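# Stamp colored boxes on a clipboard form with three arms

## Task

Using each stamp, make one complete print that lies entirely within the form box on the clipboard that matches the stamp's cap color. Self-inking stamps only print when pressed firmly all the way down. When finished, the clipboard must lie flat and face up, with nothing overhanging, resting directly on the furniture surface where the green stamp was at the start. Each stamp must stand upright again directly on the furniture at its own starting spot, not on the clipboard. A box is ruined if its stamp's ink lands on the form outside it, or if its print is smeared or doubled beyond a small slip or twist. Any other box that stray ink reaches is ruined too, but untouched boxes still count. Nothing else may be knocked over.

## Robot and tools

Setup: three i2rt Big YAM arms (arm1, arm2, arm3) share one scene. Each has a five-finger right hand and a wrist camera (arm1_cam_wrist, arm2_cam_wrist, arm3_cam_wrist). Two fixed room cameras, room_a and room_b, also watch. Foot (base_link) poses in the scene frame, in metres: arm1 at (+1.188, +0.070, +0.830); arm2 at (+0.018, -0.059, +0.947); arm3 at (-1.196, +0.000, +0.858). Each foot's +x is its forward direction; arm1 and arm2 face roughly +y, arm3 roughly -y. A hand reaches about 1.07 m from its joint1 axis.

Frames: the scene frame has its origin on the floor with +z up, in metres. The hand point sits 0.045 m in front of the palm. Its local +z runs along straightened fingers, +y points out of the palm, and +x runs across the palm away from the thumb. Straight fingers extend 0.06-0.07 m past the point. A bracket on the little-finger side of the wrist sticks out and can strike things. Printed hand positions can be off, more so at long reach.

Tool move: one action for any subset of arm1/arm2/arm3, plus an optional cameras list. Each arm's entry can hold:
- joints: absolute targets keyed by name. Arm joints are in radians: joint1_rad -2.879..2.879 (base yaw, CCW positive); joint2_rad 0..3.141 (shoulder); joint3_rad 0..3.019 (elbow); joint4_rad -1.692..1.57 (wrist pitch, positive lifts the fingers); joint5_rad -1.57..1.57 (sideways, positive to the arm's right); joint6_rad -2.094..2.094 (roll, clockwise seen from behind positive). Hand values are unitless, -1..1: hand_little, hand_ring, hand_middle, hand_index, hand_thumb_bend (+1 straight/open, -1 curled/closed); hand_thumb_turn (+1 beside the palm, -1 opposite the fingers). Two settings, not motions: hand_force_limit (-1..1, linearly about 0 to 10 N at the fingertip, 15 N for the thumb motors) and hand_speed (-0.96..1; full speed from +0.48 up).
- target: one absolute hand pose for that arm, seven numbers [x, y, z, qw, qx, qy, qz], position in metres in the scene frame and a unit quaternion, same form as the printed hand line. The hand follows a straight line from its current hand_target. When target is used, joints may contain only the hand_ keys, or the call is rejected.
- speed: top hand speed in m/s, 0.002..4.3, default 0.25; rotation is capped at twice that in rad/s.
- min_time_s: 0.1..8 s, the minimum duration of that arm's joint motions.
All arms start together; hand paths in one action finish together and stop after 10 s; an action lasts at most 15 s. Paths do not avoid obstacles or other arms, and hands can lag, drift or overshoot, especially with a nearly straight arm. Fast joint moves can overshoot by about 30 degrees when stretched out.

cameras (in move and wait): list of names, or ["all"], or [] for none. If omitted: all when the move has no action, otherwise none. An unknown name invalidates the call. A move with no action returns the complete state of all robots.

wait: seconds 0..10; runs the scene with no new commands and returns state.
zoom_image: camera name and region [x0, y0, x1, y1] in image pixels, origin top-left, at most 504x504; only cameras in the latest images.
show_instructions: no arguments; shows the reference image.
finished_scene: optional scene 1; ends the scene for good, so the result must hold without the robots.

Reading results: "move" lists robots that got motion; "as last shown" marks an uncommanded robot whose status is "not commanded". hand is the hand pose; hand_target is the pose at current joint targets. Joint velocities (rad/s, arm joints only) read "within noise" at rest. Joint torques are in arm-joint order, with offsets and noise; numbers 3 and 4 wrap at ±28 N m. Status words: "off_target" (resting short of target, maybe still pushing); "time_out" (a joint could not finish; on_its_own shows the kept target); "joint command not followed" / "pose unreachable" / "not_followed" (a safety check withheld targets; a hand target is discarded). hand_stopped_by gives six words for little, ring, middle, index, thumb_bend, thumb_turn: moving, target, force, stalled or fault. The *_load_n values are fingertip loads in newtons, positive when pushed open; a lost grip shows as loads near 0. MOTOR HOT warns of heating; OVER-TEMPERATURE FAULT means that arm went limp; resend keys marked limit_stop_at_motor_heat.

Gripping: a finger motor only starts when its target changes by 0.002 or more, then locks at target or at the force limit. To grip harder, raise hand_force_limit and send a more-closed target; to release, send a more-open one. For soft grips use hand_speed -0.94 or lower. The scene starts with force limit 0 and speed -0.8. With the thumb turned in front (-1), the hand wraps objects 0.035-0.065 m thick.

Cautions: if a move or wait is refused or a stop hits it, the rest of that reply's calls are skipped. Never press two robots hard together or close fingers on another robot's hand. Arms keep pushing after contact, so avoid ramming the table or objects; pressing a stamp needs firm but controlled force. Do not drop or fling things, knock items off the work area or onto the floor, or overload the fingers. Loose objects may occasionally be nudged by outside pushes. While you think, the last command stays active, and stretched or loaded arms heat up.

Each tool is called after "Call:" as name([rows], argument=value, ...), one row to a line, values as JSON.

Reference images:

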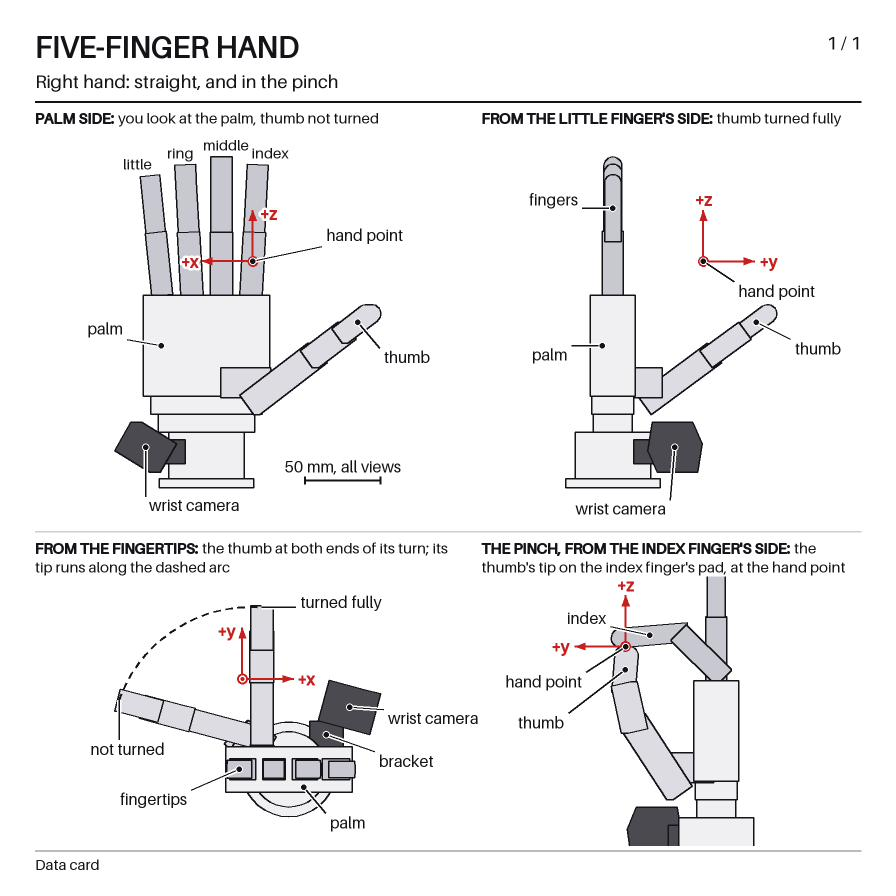

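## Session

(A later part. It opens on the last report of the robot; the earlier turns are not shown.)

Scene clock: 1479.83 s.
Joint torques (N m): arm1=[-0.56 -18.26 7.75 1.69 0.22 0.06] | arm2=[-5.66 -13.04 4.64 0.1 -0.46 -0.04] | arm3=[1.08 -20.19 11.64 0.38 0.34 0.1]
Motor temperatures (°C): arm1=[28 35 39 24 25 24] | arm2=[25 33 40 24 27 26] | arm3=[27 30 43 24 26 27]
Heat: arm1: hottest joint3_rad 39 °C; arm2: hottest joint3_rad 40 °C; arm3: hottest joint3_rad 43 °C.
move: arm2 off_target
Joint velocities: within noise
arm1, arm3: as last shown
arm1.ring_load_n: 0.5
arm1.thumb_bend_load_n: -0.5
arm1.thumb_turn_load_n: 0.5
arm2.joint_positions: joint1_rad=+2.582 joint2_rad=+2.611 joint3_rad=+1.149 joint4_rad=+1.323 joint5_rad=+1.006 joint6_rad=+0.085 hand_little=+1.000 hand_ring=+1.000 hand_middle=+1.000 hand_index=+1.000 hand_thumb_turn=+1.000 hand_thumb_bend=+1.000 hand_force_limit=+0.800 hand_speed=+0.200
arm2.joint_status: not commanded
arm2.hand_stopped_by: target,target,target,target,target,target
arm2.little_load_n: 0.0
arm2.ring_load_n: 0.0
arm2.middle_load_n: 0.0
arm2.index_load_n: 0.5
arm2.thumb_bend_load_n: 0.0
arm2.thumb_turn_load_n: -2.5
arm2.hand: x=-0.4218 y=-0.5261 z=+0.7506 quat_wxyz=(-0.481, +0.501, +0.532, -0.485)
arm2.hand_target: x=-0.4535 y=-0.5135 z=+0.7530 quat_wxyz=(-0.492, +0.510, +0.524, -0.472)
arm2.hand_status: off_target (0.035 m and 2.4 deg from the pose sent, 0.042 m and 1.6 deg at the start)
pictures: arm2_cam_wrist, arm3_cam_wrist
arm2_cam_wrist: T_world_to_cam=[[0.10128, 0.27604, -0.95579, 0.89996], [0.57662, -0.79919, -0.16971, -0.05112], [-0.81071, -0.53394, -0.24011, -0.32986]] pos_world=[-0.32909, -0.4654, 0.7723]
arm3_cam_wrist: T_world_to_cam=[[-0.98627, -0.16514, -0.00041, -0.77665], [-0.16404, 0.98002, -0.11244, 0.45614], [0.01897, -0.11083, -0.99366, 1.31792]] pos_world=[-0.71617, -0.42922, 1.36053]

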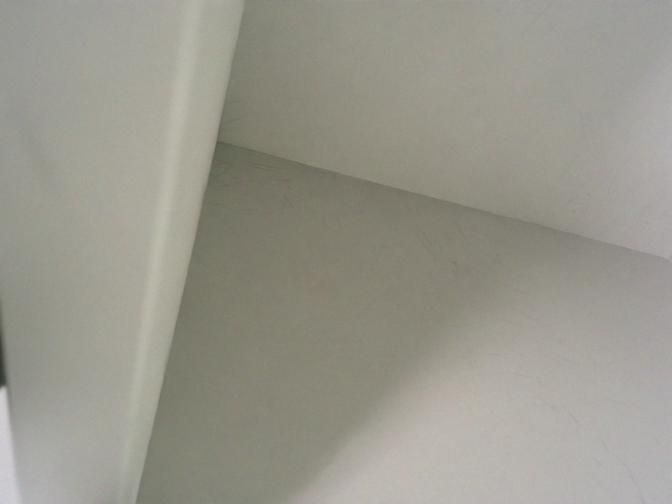

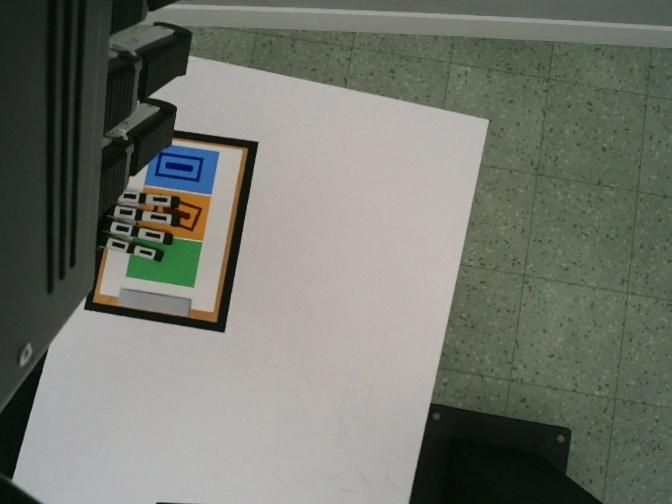

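Call:
move(arm2={"target": [-0.36, -0.50, 0.90, 0.4925, -0.5099, -0.5245, 0.4723], "speed": 0.15})

Call:
move(arm2={"target": [-0.43, -0.28, 0.98, 0, -0.4617, 0.8870, 0], "speed": 0.3, "joints": {"hand_index": -1, "hand_ring": -1, "hand_little": -1}}, cameras=["arm3_cam_wrist", "room_a"])

Scene clock: 1490.23 s.
Joint torques (N m): arm1=[-0.91 -18.14 7.69 1.76 0.21 0.07] | arm2=[-0.26 -12.04 2.76 1.1 0.45 0.13] | arm3=[1.03 -20.19 11.64 0.36 0.34 0.1]
Motor temperatures (°C): arm1=[28 35 39 24 25 24] | arm2=[25 33 40 24 27 26] | arm3=[27 30 43 24 26 27]
Heat: arm1: hottest joint3_rad 39 °C; arm2: hottest joint3_rad 40 °C; arm3: hottest joint3_rad 43 °C.
move: arm2 done
Joint velocities: within noise
arm1, arm3: as last shown
arm1.ring_load_n: 0.0
arm1.thumb_turn_load_n: 0.0
arm2.joint_positions: joint1_rad=+2.671 joint2_rad=+2.178 joint3_rad=+0.839 joint4_rad=+1.149 joint5_rad=+1.141 joint6_rad=+0.114 hand_little=+1.000 hand_ring=+1.000 hand_middle=+1.000 hand_index=+1.000 hand_thumb_turn=+1.000 hand_thumb_bend=+1.000 hand_force_limit=+0.800 hand_speed=+0.200
arm2.joint_status: not commanded
arm2.hand_stopped_by: target,target,target,target,target,target
arm2.little_load_n: 0.0
arm2.ring_load_n: 0.0
arm2.middle_load_n: -0.5
arm2.index_load_n: 0.0
arm2.thumb_bend_load_n: 0.0
arm2.thumb_turn_load_n: 0.0
arm2.hand: x=-0.3642 y=-0.4954 z=+0.8916 quat_wxyz=(-0.497, +0.508, +0.528, -0.465)
arm2.hand_target: x=-0.3600 y=-0.5000 z=+0.8998 quat_wxyz=(-0.492, +0.510, +0.524, -0.472)
arm2.hand_status: done (0.010 m and 1.1 deg from the pose sent, 0.164 m and 2.4 deg at the start)
pictures: none

Scene clock: 1495.67 s.
Joint torques (N m): arm1=[-0.85 -17.9 7.69 1.76 0.26 0.04] | arm2=[-1.96 -9.47 10.55 -0.5 0.27 -0.03] | arm3=[1.03 -20.19 11.63 0.38 0.34 0.1]
Motor temperatures (°C): arm1=[28 35 39 24 25 24] | arm2=[25 33 40 24 27 26] | arm3=[27 30 43 24 26 27]
Heat: arm1: hottest joint3_rad 39 °C; arm2: hottest joint3_rad 40 °C; arm3: hottest joint3_rad 43 °C.
move: arm2 off_target
Joint velocities: within noise
arm1, arm3: as last shown
arm1.thumb_bend_load_n: 0.0
arm2.joint_positions: joint1_rad=+2.147 joint2_rad=+1.783 joint3_rad=+1.231 joint4_rad=-1.055 joint5_rad=-0.002 joint6_rad=-1.924 hand_little=-1.000 hand_ring=-1.000 hand_middle=+1.000 hand_index=-1.000 hand_thumb_turn=+1.000 hand_thumb_bend=+1.000 hand_force_limit=+0.800 hand_speed=+0.200
arm2.joint_status: all done
arm2.hand_stopped_by: target,target,target,target,target,target
arm2.little_load_n: 0.0
arm2.ring_load_n: 0.0
arm2.middle_load_n: 0.0
arm2.index_load_n: 0.5
arm2.thumb_bend_load_n: 0.0
arm2.thumb_turn_load_n: 0.0
arm2.hand: x=-0.4099 y=-0.2761 z=+0.9689 quat_wxyz=(+0.014, -0.463, +0.886, +0.000)
arm2.hand_target: x=-0.4294 y=-0.2795 z=+0.9804 quat_wxyz=(+0.000, -0.462, +0.887, +0.000)
arm2.hand_status: off_target (0.023 m and 1.6 deg from the pose sent, 0.242 m and 153.0 deg at the start)
arm3.index_load_n: 0.5
arm3_cam_wrist: T_world_to_cam=[[-0.98627, -0.16514, -0.00041, -0.77665], [-0.16404, 0.98002, -0.11244, 0.45614], [0.01897, -0.11083, -0.99366, 1.31792]] pos_world=[-0.71617, -0.42922, 1.36053]

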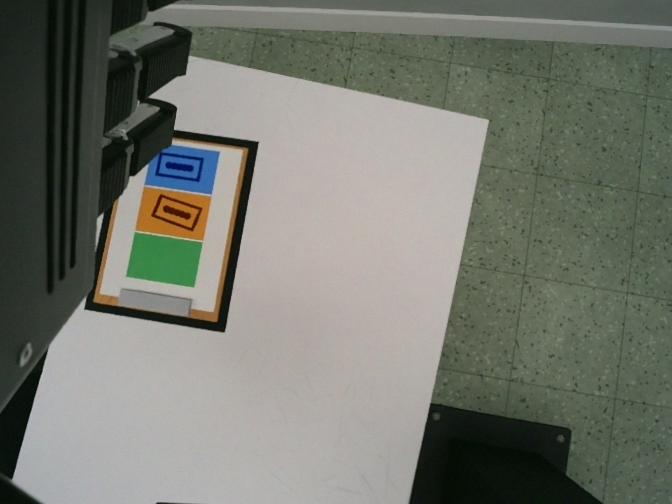

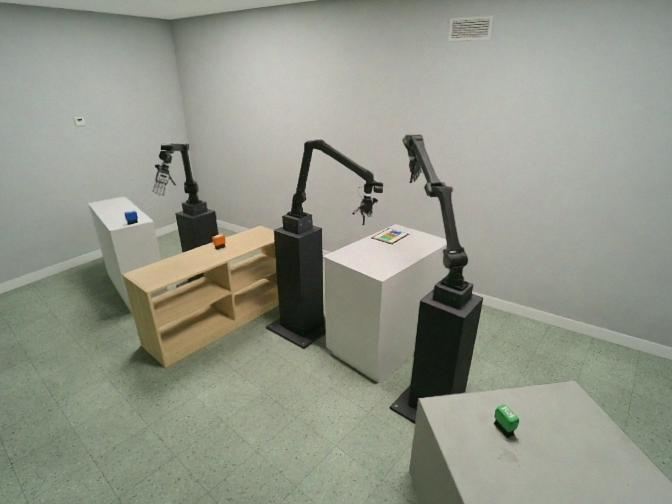

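Call:
zoom_image(camera="arm3_cam_wrist", region=[0, 120, 300, 504])

Scaled by 1.312 from the camera's image (finer frame: 960x720).

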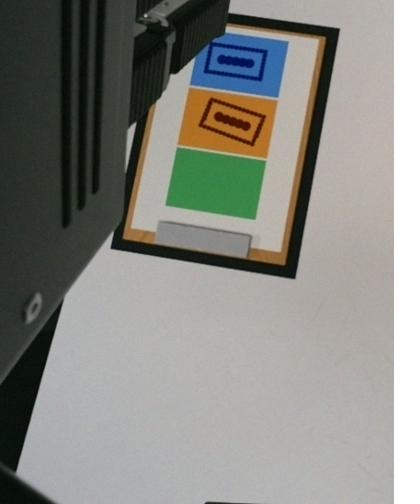

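Call:
move(arm2={"target": [-0.43, -0.28, 0.880, 0, -0.4617, 0.8870, 0], "speed": 0.1})

Call:
move(arm2={"target": [-0.43, -0.28, 0.855, 0, -0.4617, 0.8870, 0], "speed": 0.04})

Call:
move(arm2={"target": [-0.43, -0.28, 0.840, 0, -0.4617, 0.8870, 0], "speed": 0.04})

Scene clock: 1499.30 s.
Joint torques (N m): arm1=[-1.08 -18.14 7.69 1.69 0.24 0.06] | arm2=[-2.37 -11.22 5.87 0.4 0.27 -0.06] | arm3=[1.08 -20.19 11.64 0.38 0.34 0.1]
Motor temperatures (°C): arm1=[28 35 39 24 25 24] | arm2=[25 33 40 24 27 26] | arm3=[27 30 43 24 26 27]
Heat: arm1: hottest joint3_rad 39 °C; arm2: hottest joint3_rad 40 °C; arm3: hottest joint3_rad 43 °C.
move: arm2 done
Joint velocities: within noise
arm1.joint_positions: joint1_rad=+0.733 joint2_rad=+1.666 joint3_rad=+1.869 joint4_rad=-1.366 joint5_rad=+0.359 joint6_rad=-0.626 hand_little=+1.000 hand_ring=+1.000 hand_middle=+1.000 hand_index=+1.000 hand_thumb_turn=+1.000 hand_thumb_bend=+1.000 hand_force_limit=+0.000 hand_speed=-0.300
arm1.joint_status: not commanded
arm1.hand_stopped_by: target,target,target,target,target,target
arm1.little_load_n: 0.0
arm1.ring_load_n: 0.0
arm1.middle_load_n: 0.0
arm1.index_load_n: 0.0
arm1.thumb_bend_load_n: 0.0
arm1.thumb_turn_load_n: 0.0
arm1.hand: x=+0.8474 y=+0.4976 z=+1.1448 quat_wxyz=(-0.210, +0.748, +0.608, +0.163)
arm1.hand_target: x=+0.8500 y=+0.4999 z=+1.1500 quat_wxyz=(-0.219, +0.746, +0.607, +0.163)
arm1.hand_status: not commanded
arm2.joint_positions: joint1_rad=+2.147 joint2_rad=+1.944 joint3_rad=+1.198 joint4_rad=-0.840 joint5_rad=-0.002 joint6_rad=-1.925 hand_little=-1.000 hand_ring=-1.000 hand_middle=+1.000 hand_index=-1.000 hand_thumb_turn=+1.000 hand_thumb_bend=+1.000 hand_force_limit=+0.800 hand_speed=+0.200
arm2.joint_status: not commanded
arm2.hand_stopped_by: target,target,target,target,target,target
arm2.little_load_n: 0.0
arm2.ring_load_n: 0.5
arm2.middle_load_n: 0.0
arm2.index_load_n: 0.5
arm2.thumb_bend_load_n: 0.0
arm2.thumb_turn_load_n: 0.0
arm2.hand: x=-0.4239 y=-0.2857 z=+0.8818 quat_wxyz=(+0.004, -0.463, +0.886, -0.001)
arm2.hand_target: x=-0.4300 y=-0.2799 z=+0.8802 quat_wxyz=(+0.000, -0.462, +0.887, +0.000)
arm2.hand_status: done (0.009 m and 0.5 deg from the pose sent, 0.091 m and 1.6 deg at the start)
arm3: as last shown
arm3.index_load_n: 0.0
pictures: none

Scene clock: 1500.47 s.
Joint torques (N m): arm1=[-0.97 -18.26 7.79 1.8 0.21 0.06] | arm2=[-1.9 -10.99 5.38 0.32 0.27 -0.07] | arm3=[1.08 -20.13 11.63 0.36 0.34 0.1]
Motor temperatures (°C): arm1=[28 35 39 24 25 24] | arm2=[25 33 40 24 27 26] | arm3=[27 30 44 24 26 27]
Heat: arm1: hottest joint3_rad 39 °C; arm2: hottest joint3_rad 40 °C; arm3: hottest joint3_rad 44 °C.
move: arm2 done
Joint velocities: within noise
arm1, arm3: as last shown
arm2.joint_positions: joint1_rad=+2.147 joint2_rad=+1.987 joint3_rad=+1.190 joint4_rad=-0.784 joint5_rad=-0.002 joint6_rad=-1.925 hand_little=-1.000 hand_ring=-1.000 hand_middle=+1.000 hand_index=-1.000 hand_thumb_turn=+1.000 hand_thumb_bend=+1.000 hand_force_limit=+0.800 hand_speed=+0.200
arm2.joint_status: not commanded
arm2.hand_stopped_by: target,target,target,target,target,target
arm2.little_load_n: 0.0
arm2.ring_load_n: 0.0
arm2.middle_load_n: 0.0
arm2.index_load_n: 0.0
arm2.thumb_bend_load_n: 0.0
arm2.thumb_turn_load_n: 0.0
arm2.hand: x=-0.4254 y=-0.2868 z=+0.8587 quat_wxyz=(+0.001, -0.463, +0.886, -0.001)
arm2.hand_target: x=-0.4298 y=-0.2798 z=+0.8551 quat_wxyz=(+0.000, -0.462, +0.887, +0.000)
arm2.hand_status: done (0.009 m and 0.3 deg from the pose sent, 0.028 m and 0.5 deg at the start)
pictures: none

Scene clock: 1501.43 s.
Joint torques (N m): arm1=[-0.73 -17.9 7.62 1.7 0.24 0.07] | arm2=[-1.38 -9 5.18 1.51 0.07 -0.02] | arm3=[1.03 -20.13 11.63 0.36 0.34 0.1]
Motor temperatures (°C): arm1=[28 35 39 24 25 24] | arm2=[25 33 40 24 27 26] | arm3=[27 30 44 24 26 27]
Heat: arm1: hottest joint3_rad 39 °C; arm2: hottest joint3_rad 40 °C; arm3: hottest joint3_rad 44 °C.
move: arm2 off_target
Joint velocities: within noise
arm1: as last shown
arm1.thumb_turn_load_n: 0.5
arm2.joint_positions: joint1_rad=+2.144 joint2_rad=+1.989 joint3_rad=+1.189 joint4_rad=-0.774 joint5_rad=+0.001 joint6_rad=-1.925 hand_little=-1.000 hand_ring=-1.000 hand_middle=+1.000 hand_index=-1.000 hand_thumb_turn=+1.000 hand_thumb_bend=+1.000 hand_force_limit=+0.800 hand_speed=+0.200
arm2.joint_status: not commanded
arm2.hand_stopped_by: target,target,target,target,target,target
arm2.little_load_n: 0.0
arm2.ring_load_n: 0.0
arm2.middle_load_n: 0.0
arm2.index_load_n: 0.5
arm2.thumb_bend_load_n: 0.0
arm2.thumb_turn_load_n: 0.0
arm2.hand: x=-0.4278 y=-0.2859 z=+0.8577 quat_wxyz=(-0.002, -0.462, +0.887, +0.000)
arm2.hand_target: x=-0.4293 y=-0.2797 z=+0.8405 quat_wxyz=(+0.000, -0.462, +0.887, +0.000)
arm2.hand_status: off_target (0.019 m and 0.3 deg from the pose sent, 0.020 m and 0.3 deg at the start)
arm3.joint_positions: joint1_rad=+0.980 joint2_rad=+2.136 joint3_rad=+2.768 joint4_rad=-1.693 joint5_rad=+0.446 joint6_rad=-0.555 hand_little=+1.000 hand_ring=+1.000 hand_middle=+1.000 hand_index=+1.000 hand_thumb_turn=+1.000 hand_thumb_bend=+1.000 hand_force_limit=+0.000 hand_speed=-0.800
arm3.joint_status: not commanded
arm3.hand_stopped_by: target,target,target,target,target,target
arm3.little_load_n: 0.0
arm3.ring_load_n: 0.0
arm3.middle_load_n: 0.0
arm3.index_load_n: 0.0
arm3.thumb_bend_load_n: 0.0
arm3.thumb_turn_load_n: 0.0
arm3.hand: x=-0.7067 y=-0.4405 z=+1.2487 quat_wxyz=(+0.159, +0.613, -0.720, +0.285)
arm3.hand_target: x=-0.7008 y=-0.4396 z=+1.2491 quat_wxyz=(+0.156, +0.608, -0.722, +0.290)
arm3.hand_status: not commanded
pictures: none

Call:
move(arm2={"target": [-0.41, -0.30, 0.895, 0, -0.4617, 0.8870, 0], "speed": 0.15})

Call:
move(arm2={"target": [-0.400, -0.443, 0.890, 0, -0.4617, 0.8870, 0], "speed": 0.12}, cameras=["arm3_cam_wrist"])

Scene clock: 1505.30 s.
Joint torques (N m): arm1=[-0.62 -18.2 7.71 1.69 0.21 0.06] | arm2=[-0.26 -11.93 6.09 -0.34 0.09 0.18] | arm3=[1.08 -20.19 11.64 0.36 0.34 0.1]
Motor temperatures (°C): arm1=[28 35 39 24 25 24] | arm2=[25 33 40 24 27 26] | arm3=[27 30 44 24 26 27]
Heat: arm1: hottest joint3_rad 39 °C; arm2: hottest joint3_rad 40 °C; arm3: hottest joint3_rad 44 °C.
move: arm2 done
Joint velocities: within noise
arm1, arm3: as last shown
arm1.ring_load_n: -0.5
arm1.thumb_bend_load_n: -0.5
arm1.thumb_turn_load_n: -0.5
arm2.joint_positions: joint1_rad=+2.176 joint2_rad=+1.927 joint3_rad=+1.189 joint4_rad=-0.847 joint5_rad=+0.001 joint6_rad=-1.893 hand_little=-1.000 hand_ring=-1.000 hand_middle=+1.000 hand_index=-1.000 hand_thumb_turn=+1.000 hand_thumb_bend=+1.000 hand_force_limit=+0.800 hand_speed=+0.200
arm2.joint_status: not commanded
arm2.hand_stopped_by: target,target,target,target,target,target
arm2.little_load_n: 0.0
arm2.ring_load_n: 0.0
arm2.middle_load_n: 0.0
arm2.index_load_n: 0.5
arm2.thumb_bend_load_n: 0.0
arm2.thumb_turn_load_n: 0.0
arm2.hand: x=-0.4130 y=-0.2950 z=+0.8877 quat_wxyz=(+0.003, -0.462, +0.887, +0.000)
arm2.hand_target: x=-0.4100 y=-0.2999 z=+0.8949 quat_wxyz=(+0.000, -0.462, +0.887, +0.000)
arm2.hand_status: done (0.009 m and 0.3 deg from the pose sent, 0.044 m and 0.3 deg at the start)
arm3.thumb_turn_load_n: -0.5
pictures: none

Scene clock: 1507.27 s.
Joint torques (N m): arm1=[-0.62 -18.32 7.83 1.84 0.26 0.07] | arm2=[-0.67 -12.81 10.02 -0.55 -0.01 0.16] | arm3=[1.03 -20.19 11.64 0.36 0.34 0.1]
Motor temperatures (°C): arm1=[28 35 39 24 25 24] | arm2=[25 33 40 24 27 26] | arm3=[27 30 44 24 26 27]
Heat: arm1: hottest joint3_rad 39 °C; arm2: hottest joint3_rad 40 °C; arm3: hottest joint3_rad 44 °C.
move: arm2 off_target
Joint velocities: within noise
arm1, arm3: as last shown
arm1.ring_load_n: 0.0
arm1.thumb_bend_load_n: 0.0
arm1.thumb_turn_load_n: 0.0
arm2.joint_positions: joint1_rad=+2.385 joint2_rad=+2.098 joint3_rad=+1.464 joint4_rad=-0.971 joint5_rad=+0.001 joint6_rad=-1.688 hand_little=-1.000 hand_ring=-1.000 hand_middle=+1.000 hand_index=-1.000 hand_thumb_turn=+1.000 hand_thumb_bend=+1.000 hand_force_limit=+0.800 hand_speed=+0.200
arm2.joint_status: not commanded
arm2.hand_stopped_by: target,target,target,target,target,target
arm2.little_load_n: 0.0
arm2.ring_load_n: 0.0
arm2.middle_load_n: 0.0
arm2.index_load_n: 0.5
arm2.thumb_bend_load_n: 0.0
arm2.thumb_turn_load_n: 0.0
arm2.hand: x=-0.3918 y=-0.4264 z=+0.8818 quat_wxyz=(+0.012, -0.464, +0.886, +0.005)
arm2.hand_target: x=-0.3996 y=-0.4426 z=+0.8902 quat_wxyz=(+0.000, -0.462, +0.887, +0.000)
arm2.hand_status: off_target (0.020 m and 1.5 deg from the pose sent, 0.148 m and 0.3 deg at the start)
arm3.thumb_turn_load_n: 0.0
arm3_cam_wrist: T_world_to_cam=[[-0.98627, -0.16514, -0.00041, -0.77665], [-0.16404, 0.98002, -0.11244, 0.45614], [0.01897, -0.11083, -0.99366, 1.31792]] pos_world=[-0.71617, -0.42922, 1.36053]

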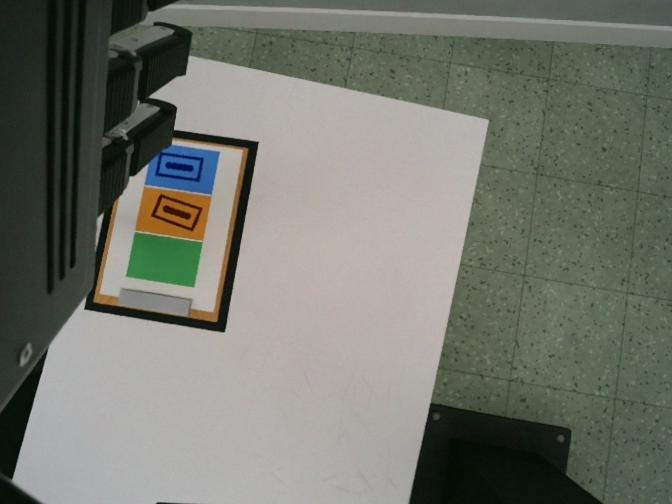

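Call:
move(arm2={"target": [-0.424, -0.452, 0.876, 0, -0.4617, 0.8870, 0], "speed": 0.1})

Call:
move(arm2={"target": [-0.424, -0.452, 0.857, 0, -0.4617, 0.8870, 0], "speed": 0.05})

Call:
move(arm2={"target": [-0.455, -0.452, 0.853, 0, -0.4617, 0.8870, 0], "speed": 0.05}, cameras=["arm3_cam_wrist"])

Scene clock: 1509.23 s.
Joint torques (N m): arm1=[-0.91 -18.26 7.69 1.77 0.18 0.04] | arm2=[-1.67 -13.16 10.09 -0.47 0.06 -0.01] | arm3=[1.08 -20.13 11.63 0.36 0.34 0.1]
Motor temperatures (°C): arm1=[28 35 39 24 25 24] | arm2=[25 33 41 24 27 26] | arm3=[27 30 44 24 26 27]
Heat: arm1: hottest joint3_rad 39 °C; arm2: hottest joint3_rad 41 °C; arm3: hottest joint3_rad 44 °C.
move: arm2 off_target
Joint velocities: within noise
arm1, arm3: as last shown
arm2.joint_positions: joint1_rad=+2.385 joint2_rad=+2.170 joint3_rad=+1.547 joint4_rad=-0.984 joint5_rad=+0.001 joint6_rad=-1.688 hand_little=-1.000 hand_ring=-1.000 hand_middle=+1.000 hand_index=-1.000 hand_thumb_turn=+1.000 hand_thumb_bend=+1.000 hand_force_limit=+0.800 hand_speed=+0.200
arm2.joint_status: not commanded
arm2.hand_stopped_by: target,target,target,target,target,target
arm2.little_load_n: 0.5
arm2.ring_load_n: 0.0
arm2.middle_load_n: 0.0
arm2.index_load_n: 0.0
arm2.thumb_bend_load_n: 0.0
arm2.thumb_turn_load_n: 0.0
arm2.hand: x=-0.4067 y=-0.4433 z=+0.8668 quat_wxyz=(+0.013, -0.464, +0.886, +0.006)
arm2.hand_target: x=-0.4237 y=-0.4515 z=+0.8765 quat_wxyz=(-0.001, -0.462, +0.887, +0.000)
arm2.hand_status: off_target (0.021 m and 1.6 deg from the pose sent, 0.042 m and 1.5 deg at the start)
pictures: none

Scene clock: 1510.30 s.
Joint torques (N m): arm1=[-0.85 -18.14 7.65 1.77 0.24 0.02] | arm2=[-2.02 -13.86 9.14 0.61 0.23 0.01] | arm3=[1.08 -20.19 11.64 0.36 0.34 0.1]
Motor temperatures (°C): arm1=[28 35 39 24 25 24] | arm2=[25 33 41 24 27 26] | arm3=[27 30 44 24 26 27]
Heat: arm1: hottest joint3_rad 39 °C; arm2: hottest joint3_rad 41 °C; arm3: hottest joint3_rad 44 °C.
move: arm2 off_target
Joint velocities: within noise
arm1, arm3: as last shown
arm2.joint_positions: joint1_rad=+2.385 joint2_rad=+2.198 joint3_rad=+1.547 joint4_rad=-0.976 joint5_rad=-0.003 joint6_rad=-1.688 hand_little=-1.000 hand_ring=-1.000 hand_middle=+1.000 hand_index=-1.000 hand_thumb_turn=+1.000 hand_thumb_bend=+1.000 hand_force_limit=+0.800 hand_speed=+0.200
arm2.joint_status: not commanded
arm2.hand_stopped_by: target,target,target,target,target,target
arm2.little_load_n: 0.0
arm2.ring_load_n: 0.0
arm2.middle_load_n: 0.0
arm2.index_load_n: 0.0
arm2.thumb_bend_load_n: 0.0
arm2.thumb_turn_load_n: 0.0
arm2.hand: x=-0.4035 y=-0.4408 z=+0.8506 quat_wxyz=(+0.023, -0.463, +0.886, +0.007)
arm2.hand_target: x=-0.4235 y=-0.4513 z=+0.8576 quat_wxyz=(+0.000, -0.462, +0.887, +0.000)
arm2.hand_status: off_target (0.024 m and 2.8 deg from the pose sent, 0.022 m and 1.6 deg at the start)
pictures: none

Scene clock: 1511.53 s.
Joint torques (N m): arm1=[-0.73 -18.14 7.71 1.7 0.23 0.06] | arm2=[-4.84 -14.33 11.6 0.53 0.96 -0.13] | arm3=[1.08 -20.19 11.63 0.36 0.34 0.1]
Motor temperatures (°C): arm1=[28 35 39 24 25 24] | arm2=[25 33 41 24 27 26] | arm3=[27 30 44 24 26 27]
Heat: arm1: hottest joint3_rad 39 °C; arm2: hottest joint3_rad 41 °C; arm3: hottest joint3_rad 44 °C.
move: arm2 off_target
Joint velocities: within noise
arm1, arm3: as last shown
arm2.joint_positions: joint1_rad=+2.382 joint2_rad=+2.245 joint3_rad=+1.596 joint4_rad=-1.006 joint5_rad=-0.018 joint6_rad=-1.717 hand_little=-1.000 hand_ring=-1.000 hand_middle=+1.000 hand_index=-1.000 hand_thumb_turn=+1.000 hand_thumb_bend=+1.000 hand_force_limit=+0.800 hand_speed=+0.200
arm2.joint_status: not commanded
arm2.hand_stopped_by: target,target,target,target,target,target
arm2.little_load_n: 0.0
arm2.ring_load_n: 0.0
arm2.middle_load_n: 0.5
arm2.index_load_n: 0.0
arm2.thumb_bend_load_n: 0.0
arm2.thumb_turn_load_n: 0.0
arm2.hand: x=-0.4079 y=-0.4465 z=+0.8385 quat_wxyz=(+0.038, -0.474, +0.879, +0.005)
arm2.hand_target: x=-0.4530 y=-0.4495 z=+0.8549 quat_wxyz=(+0.000, -0.461, +0.887, +0.001)
arm2.hand_status: off_target (0.050 m and 4.7 deg from the pose sent, 0.053 m and 2.7 deg at the start)
arm3_cam_wrist: T_world_to_cam=[[-0.98627, -0.16514, -0.00041, -0.77665], [-0.16404, 0.98002, -0.11244, 0.45614], [0.01897, -0.11083, -0.99366, 1.31792]] pos_world=[-0.71617, -0.42922, 1.36053]

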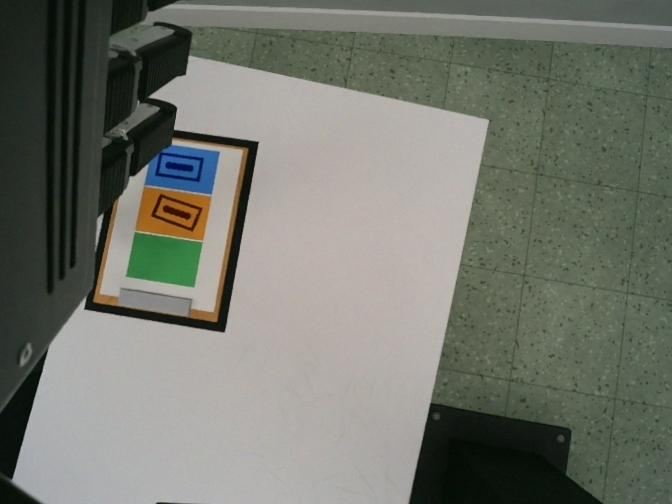

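Call:
move(arm2={"target": [-0.405, -0.45, 0.875, 0, -0.4617, 0.8870, 0], "speed": 0.08})

Call:
move(arm2={"target": [-0.42, -0.452, 0.90, 0, -0.4617, 0.8870, 0], "speed": 0.08})

Call:
move(arm2={"target": [-0.443, -0.460, 0.885, 0, -0.4617, 0.8870, 0], "speed": 0.08})

Scene clock: 1513.77 s.
Joint torques (N m): arm1=[-1.03 -18.2 7.77 1.7 0.22 0.02] | arm2=[0.79 -15.33 6.17 0.38 0.27 0.16] | arm3=[1.03 -20.19 11.63 0.38 0.34 0.1]
Motor temperatures (°C): arm1=[28 35 39 24 25 24] | arm2=[25 33 41 24 27 26] | arm3=[27 30 44 24 26 27]
Heat: arm1: hottest joint3_rad 39 °C; arm2: hottest joint3_rad 41 °C; arm3: hottest joint3_rad 44 °C.
move: arm2 off_target
Joint velocities: within noise
arm1.joint_positions: joint1_rad=+0.733 joint2_rad=+1.666 joint3_rad=+1.869 joint4_rad=-1.366 joint5_rad=+0.359 joint6_rad=-0.626 hand_little=+1.000 hand_ring=+1.000 hand_middle=+1.000 hand_index=+1.000 hand_thumb_turn=+1.000 hand_thumb_bend=+1.000 hand_force_limit=+0.000 hand_speed=-0.300
arm1.joint_status: not commanded
arm1.hand_stopped_by: target,target,target,target,target,target
arm1.little_load_n: 0.0
arm1.ring_load_n: 0.0
arm1.middle_load_n: 0.0
arm1.index_load_n: -0.5
arm1.thumb_bend_load_n: 0.0
arm1.thumb_turn_load_n: 0.0
arm1.hand: x=+0.8474 y=+0.4976 z=+1.1448 quat_wxyz=(-0.210, +0.748, +0.608, +0.163)
arm1.hand_target: x=+0.8500 y=+0.4999 z=+1.1500 quat_wxyz=(-0.219, +0.746, +0.607, +0.163)
arm1.hand_status: not commanded
arm2.joint_positions: joint1_rad=+2.382 joint2_rad=+2.170 joint3_rad=+1.541 joint4_rad=-0.978 joint5_rad=-0.005 joint6_rad=-1.686 hand_little=-1.000 hand_ring=-1.000 hand_middle=+1.000 hand_index=-1.000 hand_thumb_turn=+1.000 hand_thumb_bend=+1.000 hand_force_limit=+0.800 hand_speed=+0.200
arm2.joint_status: not commanded
arm2.hand_stopped_by: target,target,target,target,target,target
arm2.little_load_n: 0.0
arm2.ring_load_n: 0.0
arm2.middle_load_n: 0.0
arm2.index_load_n: 0.0
arm2.thumb_bend_load_n: 0.0
arm2.thumb_turn_load_n: 0.0
arm2.hand: x=-0.4058 y=-0.4420 z=+0.8644 quat_wxyz=(+0.014, -0.462, +0.887, +0.003)
arm2.hand_target: x=-0.4049 y=-0.4500 z=+0.8750 quat_wxyz=(+0.000, -0.462, +0.887, +0.000)
arm2.hand_status: off_target (0.013 m and 1.6 deg from the pose sent, 0.037 m and 4.7 deg at the start)
arm3: as last shown
pictures: none

Scene clock: 1514.90 s.
Joint torques (N m): arm1=[-1.26 -18.32 7.66 1.8 0.23 0.04] | arm2=[-1.55 -16.32 9.88 -0.64 0.27 -0.01] | arm3=[1.08 -20.19 11.64 0.36 0.34 0.1]
Motor temperatures (°C): arm1=[28 35 39 24 25 24] | arm2=[25 33 41 24 27 26] | arm3=[27 31 44 24 26 27]
Heat: arm1: hottest joint3_rad 39 °C; arm2: hottest joint3_rad 41 °C; arm3: hottest joint3_rad 44 °C.
move: arm2 off_target
Joint velocities: within noise
arm1, arm3: as last shown
arm1.index_load_n: 0.0
arm2.joint_positions: joint1_rad=+2.382 joint2_rad=+2.161 joint3_rad=+1.548 joint4_rad=-1.026 joint5_rad=-0.004 joint6_rad=-1.686 hand_little=-1.000 hand_ring=-1.000 hand_middle=+1.000 hand_index=-1.000 hand_thumb_turn=+1.000 hand_thumb_bend=+1.000 hand_force_limit=+0.800 hand_speed=+0.200
arm2.joint_status: not commanded
arm2.hand_stopped_by: target,target,target,target,target,target
arm2.little_load_n: 0.0
arm2.ring_load_n: 0.0
arm2.middle_load_n: 0.0
arm2.index_load_n: 0.0
arm2.thumb_bend_load_n: 0.0
arm2.thumb_turn_load_n: 0.0
arm2.hand: x=-0.4010 y=-0.4362 z=+0.8729 quat_wxyz=(+0.029, -0.461, +0.887, +0.009)
arm2.hand_target: x=-0.4192 y=-0.4511 z=+0.9005 quat_wxyz=(+0.000, -0.462, +0.887, +0.000)
arm2.hand_status: off_target (0.037 m and 3.4 deg from the pose sent, 0.040 m and 1.6 deg at the start)
pictures: none

Scene clock: 1516.10 s.
Joint torques (N m): arm1=[-0.73 -18.37 7.76 1.65 0.26 0.08] | arm2=[-1.73 -14.45 10.33 -0.44 0.29 -0.01] | arm3=[1.08 -20.13 11.64 0.36 0.34 0.1]
Motor temperatures (°C): arm1=[28 35 39 24 25 24] | arm2=[25 33 41 24 27 26] | arm3=[27 31 44 24 26 27]
Heat: arm1: hottest joint3_rad 39 °C; arm2: hottest joint3_rad 41 °C; arm3: hottest joint3_rad 44 °C.
move: arm2 off_target
Joint velocities: within noise
arm1: as last shown
arm2.joint_positions: joint1_rad=+2.371 joint2_rad=+2.203 joint3_rad=+1.628 joint4_rad=-1.038 joint5_rad=-0.004 joint6_rad=-1.698 hand_little=-1.000 hand_ring=-1.000 hand_middle=+1.000 hand_index=-1.000 hand_thumb_turn=+1.000 hand_thumb_bend=+1.000 hand_force_limit=+0.800 hand_speed=+0.200
arm2.joint_status: not commanded
arm2.hand_stopped_by: target,target,target,target,target,target
arm2.little_load_n: 0.0
arm2.ring_load_n: 0.0
arm2.middle_load_n: -0.5
arm2.index_load_n: 0.0
arm2.thumb_bend_load_n: 0.0
arm2.thumb_turn_load_n: 0.0
arm2.hand: x=-0.4238 y=-0.4515 z=+0.8728 quat_wxyz=(+0.016, -0.462, +0.887, +0.004)
arm2.hand_target: x=-0.4424 y=-0.4593 z=+0.8853 quat_wxyz=(+0.000, -0.462, +0.887, +0.000)
arm2.hand_status: off_target (0.024 m and 1.9 deg from the pose sent, 0.050 m and 3.4 deg at the start)
arm3.joint_positions: joint1_rad=+0.980 joint2_rad=+2.136 joint3_rad=+2.768 joint4_rad=-1.693 joint5_rad=+0.446 joint6_rad=-0.555 hand_little=+1.000 hand_ring=+1.000 hand_middle=+1.000 hand_index=+1.000 hand_thumb_turn=+1.000 hand_thumb_bend=+1.000 hand_force_limit=+0.000 hand_speed=-0.800
arm3.joint_status: not commanded
arm3.hand_stopped_by: target,target,target,target,target,target
arm3.little_load_n: 0.0
arm3.ring_load_n: 0.0
arm3.middle_load_n: 0.0
arm3.index_load_n: 0.0
arm3.thumb_bend_load_n: 0.0
arm3.thumb_turn_load_n: 0.0
arm3.hand: x=-0.7067 y=-0.4405 z=+1.2487 quat_wxyz=(+0.159, +0.613, -0.720, +0.285)
arm3.hand_target: x=-0.7008 y=-0.4396 z=+1.2491 quat_wxyz=(+0.156, +0.608, -0.722, +0.290)
arm3.hand_status: not commanded
pictures: none

Call:
move(arm2={"target": [-0.447, -0.462, 0.862, 0, -0.4617, 0.8870, 0], "speed": 0.05})

Call:
move(arm2={"target": [-0.475, -0.460, 0.862, 0, -0.4617, 0.8870, 0], "speed": 0.05}, cameras=["arm3_cam_wrist"])

Scene clock: 1517.60 s.
Joint torques (N m): arm1=[-0.62 -18.2 7.75 1.7 0.25 0.05] | arm2=[-2.32 -12.86 10 0.51 0.26 -0.08] | arm3=[1.08 -20.19 11.64 0.36 0.34 0.1]
Motor temperatures (°C): arm1=[28 35 39 24 25 24] | arm2=[25 33 41 24 27 26] | arm3=[27 31 44 23 26 27]
Heat: arm1: hottest joint3_rad 39 °C; arm2: hottest joint3_rad 41 °C; arm3: hottest joint3_rad 44 °C.
move: arm2 off_target
Joint velocities: within noise
arm1, arm3: as last shown
arm2.joint_positions: joint1_rad=+2.371 joint2_rad=+2.228 joint3_rad=+1.641 joint4_rad=-1.027 joint5_rad=-0.004 joint6_rad=-1.701 hand_little=-1.000 hand_ring=-1.000 hand_middle=+1.000 hand_index=-1.000 hand_thumb_turn=+1.000 hand_thumb_bend=+1.000 hand_force_limit=+0.800 hand_speed=+0.200
arm2.joint_status: not commanded
arm2.hand_stopped_by: target,target,target,target,target,target
arm2.little_load_n: 0.0
arm2.ring_load_n: 0.5
arm2.middle_load_n: 0.0
arm2.index_load_n: 0.0
arm2.thumb_bend_load_n: 0.0
arm2.thumb_turn_load_n: 0.0
arm2.hand: x=-0.4266 y=-0.4544 z=+0.8619 quat_wxyz=(+0.017, -0.463, +0.886, +0.005)
arm2.hand_target: x=-0.4465 y=-0.4614 z=+0.8625 quat_wxyz=(+0.000, -0.462, +0.887, +0.000)
arm2.hand_status: off_target (0.022 m and 2.0 deg from the pose sent, 0.028 m and 1.9 deg at the start)
pictures: none

Scene clock: 1518.80 s.
Joint torques (N m): arm1=[-0.73 -18.08 7.6 1.72 0.22 0.05] | arm2=[-2.84 -13.1 10.45 0.01 0.42 -0.11] | arm3=[1.08 -20.19 11.64 0.36 0.34 0.1]
Motor temperatures (°C): arm1=[28 35 39 24 25 24] | arm2=[25 33 41 24 27 26] | arm3=[27 31 44 23 26 27]
Heat: arm1: hottest joint3_rad 39 °C; arm2: hottest joint3_rad 41 °C; arm3: hottest joint3_rad 44 °C.
move: arm2 off_target
Joint velocities: within noise
arm1, arm3: as last shown
arm2.joint_positions: joint1_rad=+2.349 joint2_rad=+2.266 joint3_rad=+1.715 joint4_rad=-1.054 joint5_rad=-0.007 joint6_rad=-1.733 hand_little=-1.000 hand_ring=-1.000 hand_middle=+1.000 hand_index=-1.000 hand_thumb_turn=+1.000 hand_thumb_bend=+1.000 hand_force_limit=+0.800 hand_speed=+0.200
arm2.joint_status: not commanded
arm2.hand_stopped_by: target,target,target,target,target,target
arm2.little_load_n: 0.0
arm2.ring_load_n: 0.0
arm2.middle_load_n: 0.0
arm2.index_load_n: 0.0
arm2.thumb_bend_load_n: -0.5
arm2.thumb_turn_load_n: 0.0
arm2.hand: x=-0.4502 y=-0.4598 z=+0.8623 quat_wxyz=(+0.013, -0.467, +0.884, +0.001)
arm2.hand_target: x=-0.4744 y=-0.4591 z=+0.8625 quat_wxyz=(+0.000, -0.462, +0.887, +0.000)
arm2.hand_status: off_target (0.025 m and 1.7 deg from the pose sent, 0.049 m and 2.0 deg at the start)
arm3_cam_wrist: T_world_to_cam=[[-0.98627, -0.16514, -0.00041, -0.77665], [-0.16404, 0.98002, -0.11244, 0.45614], [0.01897, -0.11083, -0.99366, 1.31792]] pos_world=[-0.71617, -0.42922, 1.36053]

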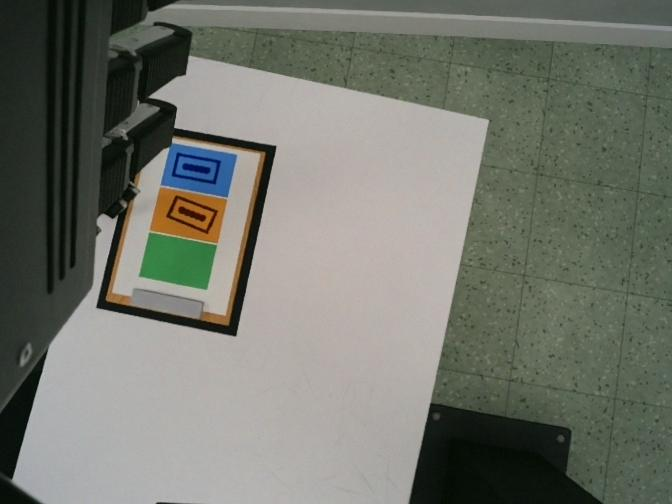

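Call:
move(arm2={"target": [-0.505, -0.452, 0.860, 0, -0.4617, 0.8870, 0], "speed": 0.06})

Call:
move(arm2={"target": [-0.535, -0.450, 0.860, 0, -0.4617, 0.8870, 0], "speed": 0.06}, cameras=["arm3_cam_wrist"])

Scene clock: 1521.17 s.
Joint torques (N m): arm1=[-0.67 -17.9 7.71 1.59 0.23 0.07] | arm2=[-2.73 -13.92 10.52 0.1 0.48 -0.03] | arm3=[1.08 -20.19 11.64 0.36 0.34 0.1]
Motor temperatures (°C): arm1=[28 35 39 24 25 24] | arm2=[25 33 42 24 27 26] | arm3=[27 31 44 23 26 27]
Heat: arm1: hottest joint3_rad 39 °C; arm2: hottest joint3_rad 42 °C; arm3: hottest joint3_rad 44 °C.
move: arm2 off_target
Joint velocities: arm1=[-0.015 -0.005 -0.012 -0.007 -0.168 -0.022] | arm2=[within noise] | arm3=[within noise]
arm1, arm3: as last shown
arm2.joint_positions: joint1_rad=+2.308 joint2_rad=+2.306 joint3_rad=+1.793 joint4_rad=-1.086 joint5_rad=-0.008 joint6_rad=-1.773 hand_little=-1.000 hand_ring=-1.000 hand_middle=+1.000 hand_index=-1.000 hand_thumb_turn=+1.000 hand_thumb_bend=+1.000 hand_force_limit=+0.800 hand_speed=+0.200
arm2.joint_status: not commanded
arm2.hand_stopped_by: target,target,target,target,target,target
arm2.little_load_n: 0.0
arm2.ring_load_n: 0.0
arm2.middle_load_n: 0.0
arm2.index_load_n: 0.0
arm2.thumb_bend_load_n: -0.5
arm2.thumb_turn_load_n: 0.0
arm2.hand: x=-0.4815 y=-0.4551 z=+0.8625 quat_wxyz=(+0.010, -0.467, +0.884, -0.001)
arm2.hand_target: x=-0.5042 y=-0.4513 z=+0.8604 quat_wxyz=(+0.000, -0.462, +0.887, +0.000)
arm2.hand_status: off_target (0.024 m and 1.4 deg from the pose sent, 0.056 m and 1.7 deg at the start)
pictures: none

Scene clock: 1522.40 s.
Joint torques (N m): arm1=[-0.79 -18.14 7.69 1.69 0.23 0.06] | arm2=[-3.25 -14.15 10.66 0.09 0.52 -0.07] | arm3=[1.08 -20.19 11.64 0.36 0.34 0.1]
Motor temperatures (°C): arm1=[28 35 39 24 25 24] | arm2=[25 33 42 24 27 26] | arm3=[27 31 44 23 26 27]
Heat: arm1: hottest joint3_rad 39 °C; arm2: hottest joint3_rad 42 °C; arm3: hottest joint3_rad 44 °C.
move: arm2 off_target
Joint velocities: within noise
arm1, arm3: as last shown
arm2.joint_positions: joint1_rad=+2.278 joint2_rad=+2.360 joint3_rad=+1.898 joint4_rad=-1.138 joint5_rad=-0.009 joint6_rad=-1.804 hand_little=-1.000 hand_ring=-1.000 hand_middle=+1.000 hand_index=-1.000 hand_thumb_turn=+1.000 hand_thumb_bend=+1.000 hand_force_limit=+0.800 hand_speed=+0.200
arm2.joint_status: not commanded
arm2.hand_stopped_by: target,target,target,target,target,target
arm2.little_load_n: 0.0
arm2.ring_load_n: 0.0
arm2.middle_load_n: 0.5
arm2.index_load_n: 0.0
arm2.thumb_bend_load_n: -0.5
arm2.thumb_turn_load_n: 0.0
arm2.hand: x=-0.5106 y=-0.4548 z=+0.8632 quat_wxyz=(+0.011, -0.468, +0.884, -0.002)
arm2.hand_target: x=-0.5340 y=-0.4493 z=+0.8604 quat_wxyz=(+0.000, -0.462, +0.887, +0.000)
arm2.hand_status: off_target (0.025 m and 1.5 deg from the pose sent, 0.054 m and 1.4 deg at the start)
arm3_cam_wrist: T_world_to_cam=[[-0.98627, -0.16514, -0.00041, -0.77665], [-0.16404, 0.98002, -0.11244, 0.45614], [0.01897, -0.11083, -0.99366, 1.31792]] pos_world=[-0.71617, -0.42922, 1.36053]

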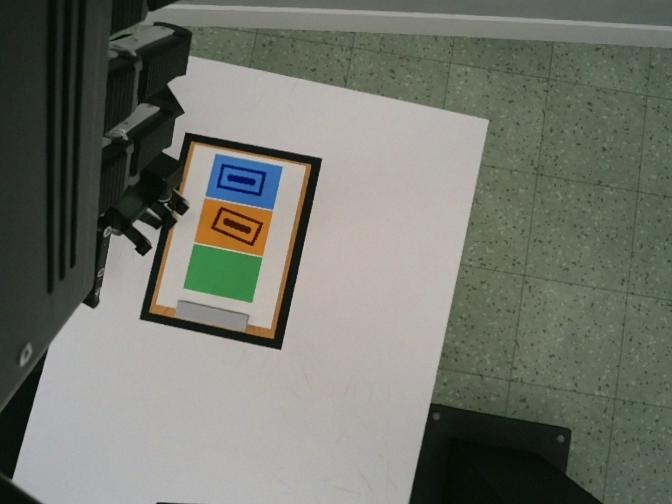

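Call:
move(arm2={"target": [-0.570, -0.450, 0.860, 0, -0.4617, 0.8870, 0], "speed": 0.06})

Call:
move(arm2={"target": [-0.605, -0.450, 0.860, 0, -0.4617, 0.8870, 0], "speed": 0.06}, cameras=["arm3_cam_wrist"])

Scene clock: 1524.43 s.
Joint torques (N m): arm1=[-0.85 -18.37 7.71 1.65 0.22 0.07] | arm2=[-3.08 -14.92 11.1 0.27 0.51 -0.07] | arm3=[1.08 -20.19 11.63 0.38 0.34 0.1]
Motor temperatures (°C): arm1=[28 35 39 24 25 24] | arm2=[25 33 42 24 27 26] | arm3=[27 31 44 23 26 27]
Heat: arm1: hottest joint3_rad 39 °C; arm2: hottest joint3_rad 42 °C; arm3: hottest joint3_rad 44 °C.
move: arm2 off_target
Joint velocities: within noise
arm1, arm3: as last shown
arm2.joint_positions: joint1_rad=+2.247 joint2_rad=+2.437 joint3_rad=+2.049 joint4_rad=-1.214 joint5_rad=-0.009 joint6_rad=-1.836 hand_little=-1.000 hand_ring=-1.000 hand_middle=+1.000 hand_index=-1.000 hand_thumb_turn=+1.000 hand_thumb_bend=+1.000 hand_force_limit=+0.800 hand_speed=+0.200
arm2.joint_status: not commanded
arm2.hand_stopped_by: target,target,target,target,target,target
arm2.little_load_n: 0.0
arm2.ring_load_n: 0.0
arm2.middle_load_n: 0.0
arm2.index_load_n: 0.0
arm2.thumb_bend_load_n: 0.0
arm2.thumb_turn_load_n: 0.0
arm2.hand: x=-0.5451 y=-0.4570 z=+0.8640 quat_wxyz=(+0.012, -0.468, +0.884, -0.002)
arm2.hand_target: x=-0.5689 y=-0.4491 z=+0.8604 quat_wxyz=(+0.000, -0.462, +0.887, +0.000)
arm2.hand_status: off_target (0.026 m and 1.6 deg from the pose sent, 0.060 m and 1.5 deg at the start)
pictures: none

Scene clock: 1525.87 s.
Joint torques (N m): arm1=[-0.85 -18.02 7.62 1.74 0.23 0.06] | arm2=[-3.72 -15.5 11.37 0.17 0.55 -0.08] | arm3=[1.03 -20.19 11.63 0.36 0.34 0.1]
Motor temperatures (°C): arm1=[28 35 39 24 25 24] | arm2=[25 33 42 24 27 26] | arm3=[27 31 44 23 26 27]
Heat: arm1: hottest joint3_rad 39 °C; arm2: hottest joint3_rad 42 °C; arm3: hottest joint3_rad 44 °C.
move: arm2 off_target
Joint velocities: within noise
arm1.joint_positions: joint1_rad=+0.733 joint2_rad=+1.666 joint3_rad=+1.869 joint4_rad=-1.366 joint5_rad=+0.359 joint6_rad=-0.626 hand_little=+1.000 hand_ring=+1.000 hand_middle=+1.000 hand_index=+1.000 hand_thumb_turn=+1.000 hand_thumb_bend=+1.000 hand_force_limit=+0.000 hand_speed=-0.300
arm1.joint_status: not commanded
arm1.hand_stopped_by: target,target,target,target,target,target
arm1.little_load_n: 0.0
arm1.ring_load_n: 0.0
arm1.middle_load_n: 0.0
arm1.index_load_n: 0.0
arm1.thumb_bend_load_n: 0.0
arm1.thumb_turn_load_n: 0.0
arm1.hand: x=+0.8474 y=+0.4976 z=+1.1448 quat_wxyz=(-0.210, +0.748, +0.608, +0.163)
arm1.hand_target: x=+0.8500 y=+0.4999 z=+1.1500 quat_wxyz=(-0.219, +0.746, +0.607, +0.163)
arm1.hand_status: not commanded
arm2.joint_positions: joint1_rad=+2.219 joint2_rad=+2.532 joint3_rad=+2.237 joint4_rad=-1.307 joint5_rad=-0.009 joint6_rad=-1.866 hand_little=-1.000 hand_ring=-1.000 hand_middle=+1.000 hand_index=-1.000 hand_thumb_turn=+1.000 hand_thumb_bend=+1.000 hand_force_limit=+0.800 hand_speed=+0.200
arm2.joint_status: not commanded
arm2.hand_stopped_by: target,target,target,target,target,target
arm2.little_load_n: 0.0
arm2.ring_load_n: 0.0
arm2.middle_load_n: 0.0
arm2.index_load_n: 0.0
arm2.thumb_bend_load_n: 0.0
arm2.thumb_turn_load_n: 0.0
arm2.hand: x=-0.5802 y=-0.4600 z=+0.8651 quat_wxyz=(+0.012, -0.469, +0.883, -0.003)
arm2.hand_target: x=-0.6038 y=-0.4491 z=+0.8606 quat_wxyz=(-0.001, -0.462, +0.887, +0.000)
arm2.hand_status: off_target (0.027 m and 1.7 deg from the pose sent, 0.060 m and 1.6 deg at the start)
arm3: as last shown
arm3_cam_wrist: T_world_to_cam=[[-0.98627, -0.16514, -0.00041, -0.77665], [-0.16404, 0.98002, -0.11244, 0.45614], [0.01897, -0.11083, -0.99366, 1.31792]] pos_world=[-0.71617, -0.42922, 1.36053]

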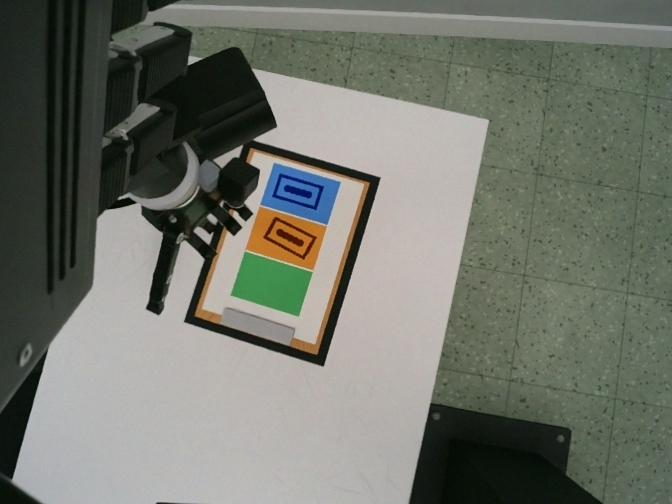

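Call:
move(arm3={"target": [-0.90, -0.42, 1.32, -0.163, -0.607, 0.746, -0.219], "speed": 0.2}, arm2={"target": [-0.570, -0.435, 0.872, 0, -0.4617, 0.8870, 0], "speed": 0.06})

Call:
move(arm2={"target": [-0.595, -0.415, 0.860, 0, -0.4617, 0.8870, 0], "speed": 0.06})

Call:
move(arm2={"target": [-0.63, -0.415, 0.860, 0, -0.4617, 0.8870, 0], "speed": 0.06}, cameras=["arm3_cam_wrist"])

Scene clock: 1529.67 s.
Joint torques (N m): arm1=[-0.62 -18.2 7.65 1.7 0.23 0.08] | arm2=[-1.67 -18.67 6.49 0.34 0.32 0.04] | arm3=[0.09 -15.85 8.61 0.32 0.12 -0.12]
Motor temperatures (°C): arm1=[28 35 39 24 25 24] | arm2=[25 33 42 24 27 26] | arm3=[27 31 44 23 26 27]
Heat: arm1: hottest joint3_rad 39 °C; arm2: hottest joint3_rad 42 °C; arm3: hottest joint3_rad 44 °C.
move: arm2 off_target; arm3 off_target
Joint velocities: within noise
arm1: as last shown
arm2.joint_positions: joint1_rad=+2.217 joint2_rad=+2.445 joint3_rad=+2.066 joint4_rad=-1.212 joint5_rad=-0.004 joint6_rad=-1.866 hand_little=-1.000 hand_ring=-1.000 hand_middle=+1.000 hand_index=-1.000 hand_thumb_turn=+1.000 hand_thumb_bend=+1.000 hand_force_limit=+0.800 hand_speed=+0.200
arm2.joint_status: not commanded
arm2.hand_stopped_by: target,target,target,target,target,target
arm2.little_load_n: 0.0
arm2.ring_load_n: 0.0
arm2.middle_load_n: 0.0
arm2.index_load_n: 0.0
arm2.thumb_bend_load_n: 0.0
arm2.thumb_turn_load_n: 0.0
arm2.hand: x=-0.5636 y=-0.4437 z=+0.8645 quat_wxyz=(+0.006, -0.468, +0.884, -0.001)
arm2.hand_target: x=-0.5699 y=-0.4351 z=+0.8719 quat_wxyz=(+0.000, -0.462, +0.887, +0.000)
arm2.hand_status: off_target (0.013 m and 1.1 deg from the pose sent, 0.028 m and 1.7 deg at the start)
arm3.joint_positions: joint1_rad=+0.786 joint2_rad=+1.701 joint3_rad=+2.300 joint4_rad=-1.693 joint5_rad=+0.363 joint6_rad=-0.674 hand_little=+1.000 hand_ring=+1.000 hand_middle=+1.000 hand_index=+1.000 hand_thumb_turn=+1.000 hand_thumb_bend=+1.000 hand_force_limit=+0.000 hand_speed=-0.800
arm3.joint_status: not commanded
arm3.hand_stopped_by: target,target,target,target,target,target
arm3.little_load_n: 0.0
arm3.ring_load_n: 0.5
arm3.middle_load_n: 0.0
arm3.index_load_n: 0.0
arm3.thumb_bend_load_n: 0.0
arm3.thumb_turn_load_n: 0.0
arm3.hand: x=-0.8952 y=-0.4203 z=+1.3174 quat_wxyz=(+0.163, +0.603, -0.742, +0.241)
arm3.hand_target: x=-0.9003 y=-0.4199 z=+1.3194 quat_wxyz=(+0.164, +0.607, -0.740, +0.239)
arm3.hand_status: off_target (0.005 m and 2.6 deg from the pose sent, 0.207 m and 8.2 deg at the start; a joint's target at an end of its range on 50 of 59 steps)
pictures: none

Scene clock: 1530.83 s.
Joint torques (N m): arm1=[-1.08 -18.32 7.73 1.77 0.24 0.08] | arm2=[-2.73 -15.85 9.47 0.25 0.5 -0.09] | arm3=[0.15 -15.91 8.58 0.34 0.12 -0.14]
Motor temperatures (°C): arm1=[28 35 39 24 25 24] | arm2=[25 33 42 24 27 26] | arm3=[27 31 43 23 26 27]
Heat: arm1: hottest joint3_rad 39 °C; arm2: hottest joint3_rad 42 °C; arm3: hottest joint3_rad 43 °C.
move: arm2 off_target
Joint velocities: within noise
arm1, arm3: as last shown
arm2.joint_positions: joint1_rad=+2.185 joint2_rad=+2.445 joint3_rad=+2.066 joint4_rad=-1.212 joint5_rad=-0.007 joint6_rad=-1.896 hand_little=-1.000 hand_ring=-1.000 hand_middle=+1.000 hand_index=-1.000 hand_thumb_turn=+1.000 hand_thumb_bend=+1.000 hand_force_limit=+0.800 hand_speed=+0.200
arm2.joint_status: not commanded
arm2.hand_stopped_by: target,target,target,target,target,target
arm2.little_load_n: 0.0
arm2.ring_load_n: 0.0
arm2.middle_load_n: 0.0
arm2.index_load_n: 0.5
arm2.thumb_bend_load_n: 0.0
arm2.thumb_turn_load_n: 0.0
arm2.hand: x=-0.5770 y=-0.4263 z=+0.8642 quat_wxyz=(+0.006, -0.467, +0.884, -0.003)
arm2.hand_target: x=-0.5944 y=-0.4146 z=+0.8602 quat_wxyz=(+0.000, -0.462, +0.887, +0.000)
arm2.hand_status: off_target (0.022 m and 1.1 deg from the pose sent, 0.043 m and 1.1 deg at the start)
arm3.ring_load_n: 0.0
arm3.hand: x=-0.8952 y=-0.4204 z=+1.3175 quat_wxyz=(+0.163, +0.603, -0.742, +0.241)
pictures: none

Scene clock: 1532.27 s.
Joint torques (N m): arm1=[-0.79 -18.32 7.68 1.59 0.21 0.07] | arm2=[-2.73 -15.79 11.56 0.31 0.53 -0.07] | arm3=[0.15 -15.91 8.58 0.34 0.12 -0.14]
Motor temperatures (°C): arm1=[28 35 39 24 25 24] | arm2=[25 33 43 24 27 26] | arm3=[27 31 43 23 26 27]
Heat: arm1: hottest joint3_rad 39 °C; arm2: hottest joint3_rad 43 °C; arm3: hottest joint3_rad 43 °C.
move: arm2 off_target
Joint velocities: within noise
arm1, arm3: as last shown
arm1.ring_load_n: 0.5
arm2.joint_positions: joint1_rad=+2.157 joint2_rad=+2.532 joint3_rad=+2.237 joint4_rad=-1.307 joint5_rad=-0.007 joint6_rad=-1.924 hand_little=-1.000 hand_ring=-1.000 hand_middle=+1.000 hand_index=-1.000 hand_thumb_turn=+1.000 hand_thumb_bend=+1.000 hand_force_limit=+0.800 hand_speed=+0.200
arm2.joint_status: not commanded
arm2.hand_stopped_by: target,target,target,target,target,target
arm2.little_load_n: 0.0
arm2.ring_load_n: 0.0
arm2.middle_load_n: 0.0
arm2.index_load_n: 0.0
arm2.thumb_bend_load_n: -0.5
arm2.thumb_turn_load_n: 0.0
arm2.hand: x=-0.6073 y=-0.4238 z=+0.8649 quat_wxyz=(+0.012, -0.467, +0.884, -0.003)
arm2.hand_target: x=-0.6288 y=-0.4142 z=+0.8604 quat_wxyz=(+0.000, -0.462, +0.887, +0.000)
arm2.hand_status: off_target (0.025 m and 1.6 deg from the pose sent, 0.054 m and 1.1 deg at the start)
arm3_cam_wrist: T_world_to_cam=[[-0.99332, -0.10946, 0.03656, -0.99085], [-0.1109, 0.99302, -0.04006, 0.3709], [-0.03192, -0.04384, -0.99853, 1.38095]] pos_world=[-0.89901, -0.41622, 1.43001]

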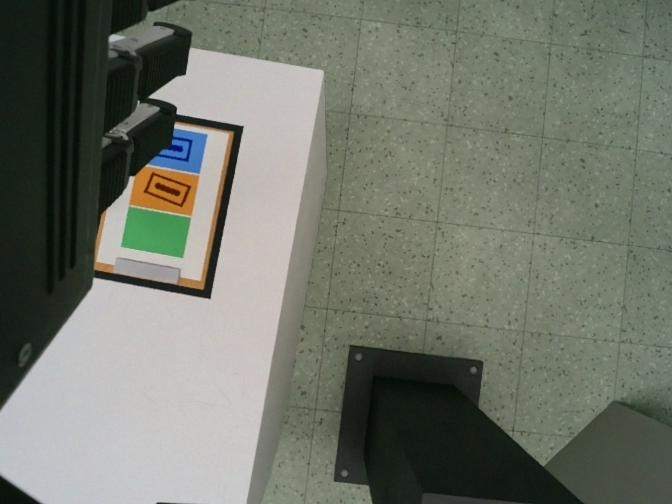

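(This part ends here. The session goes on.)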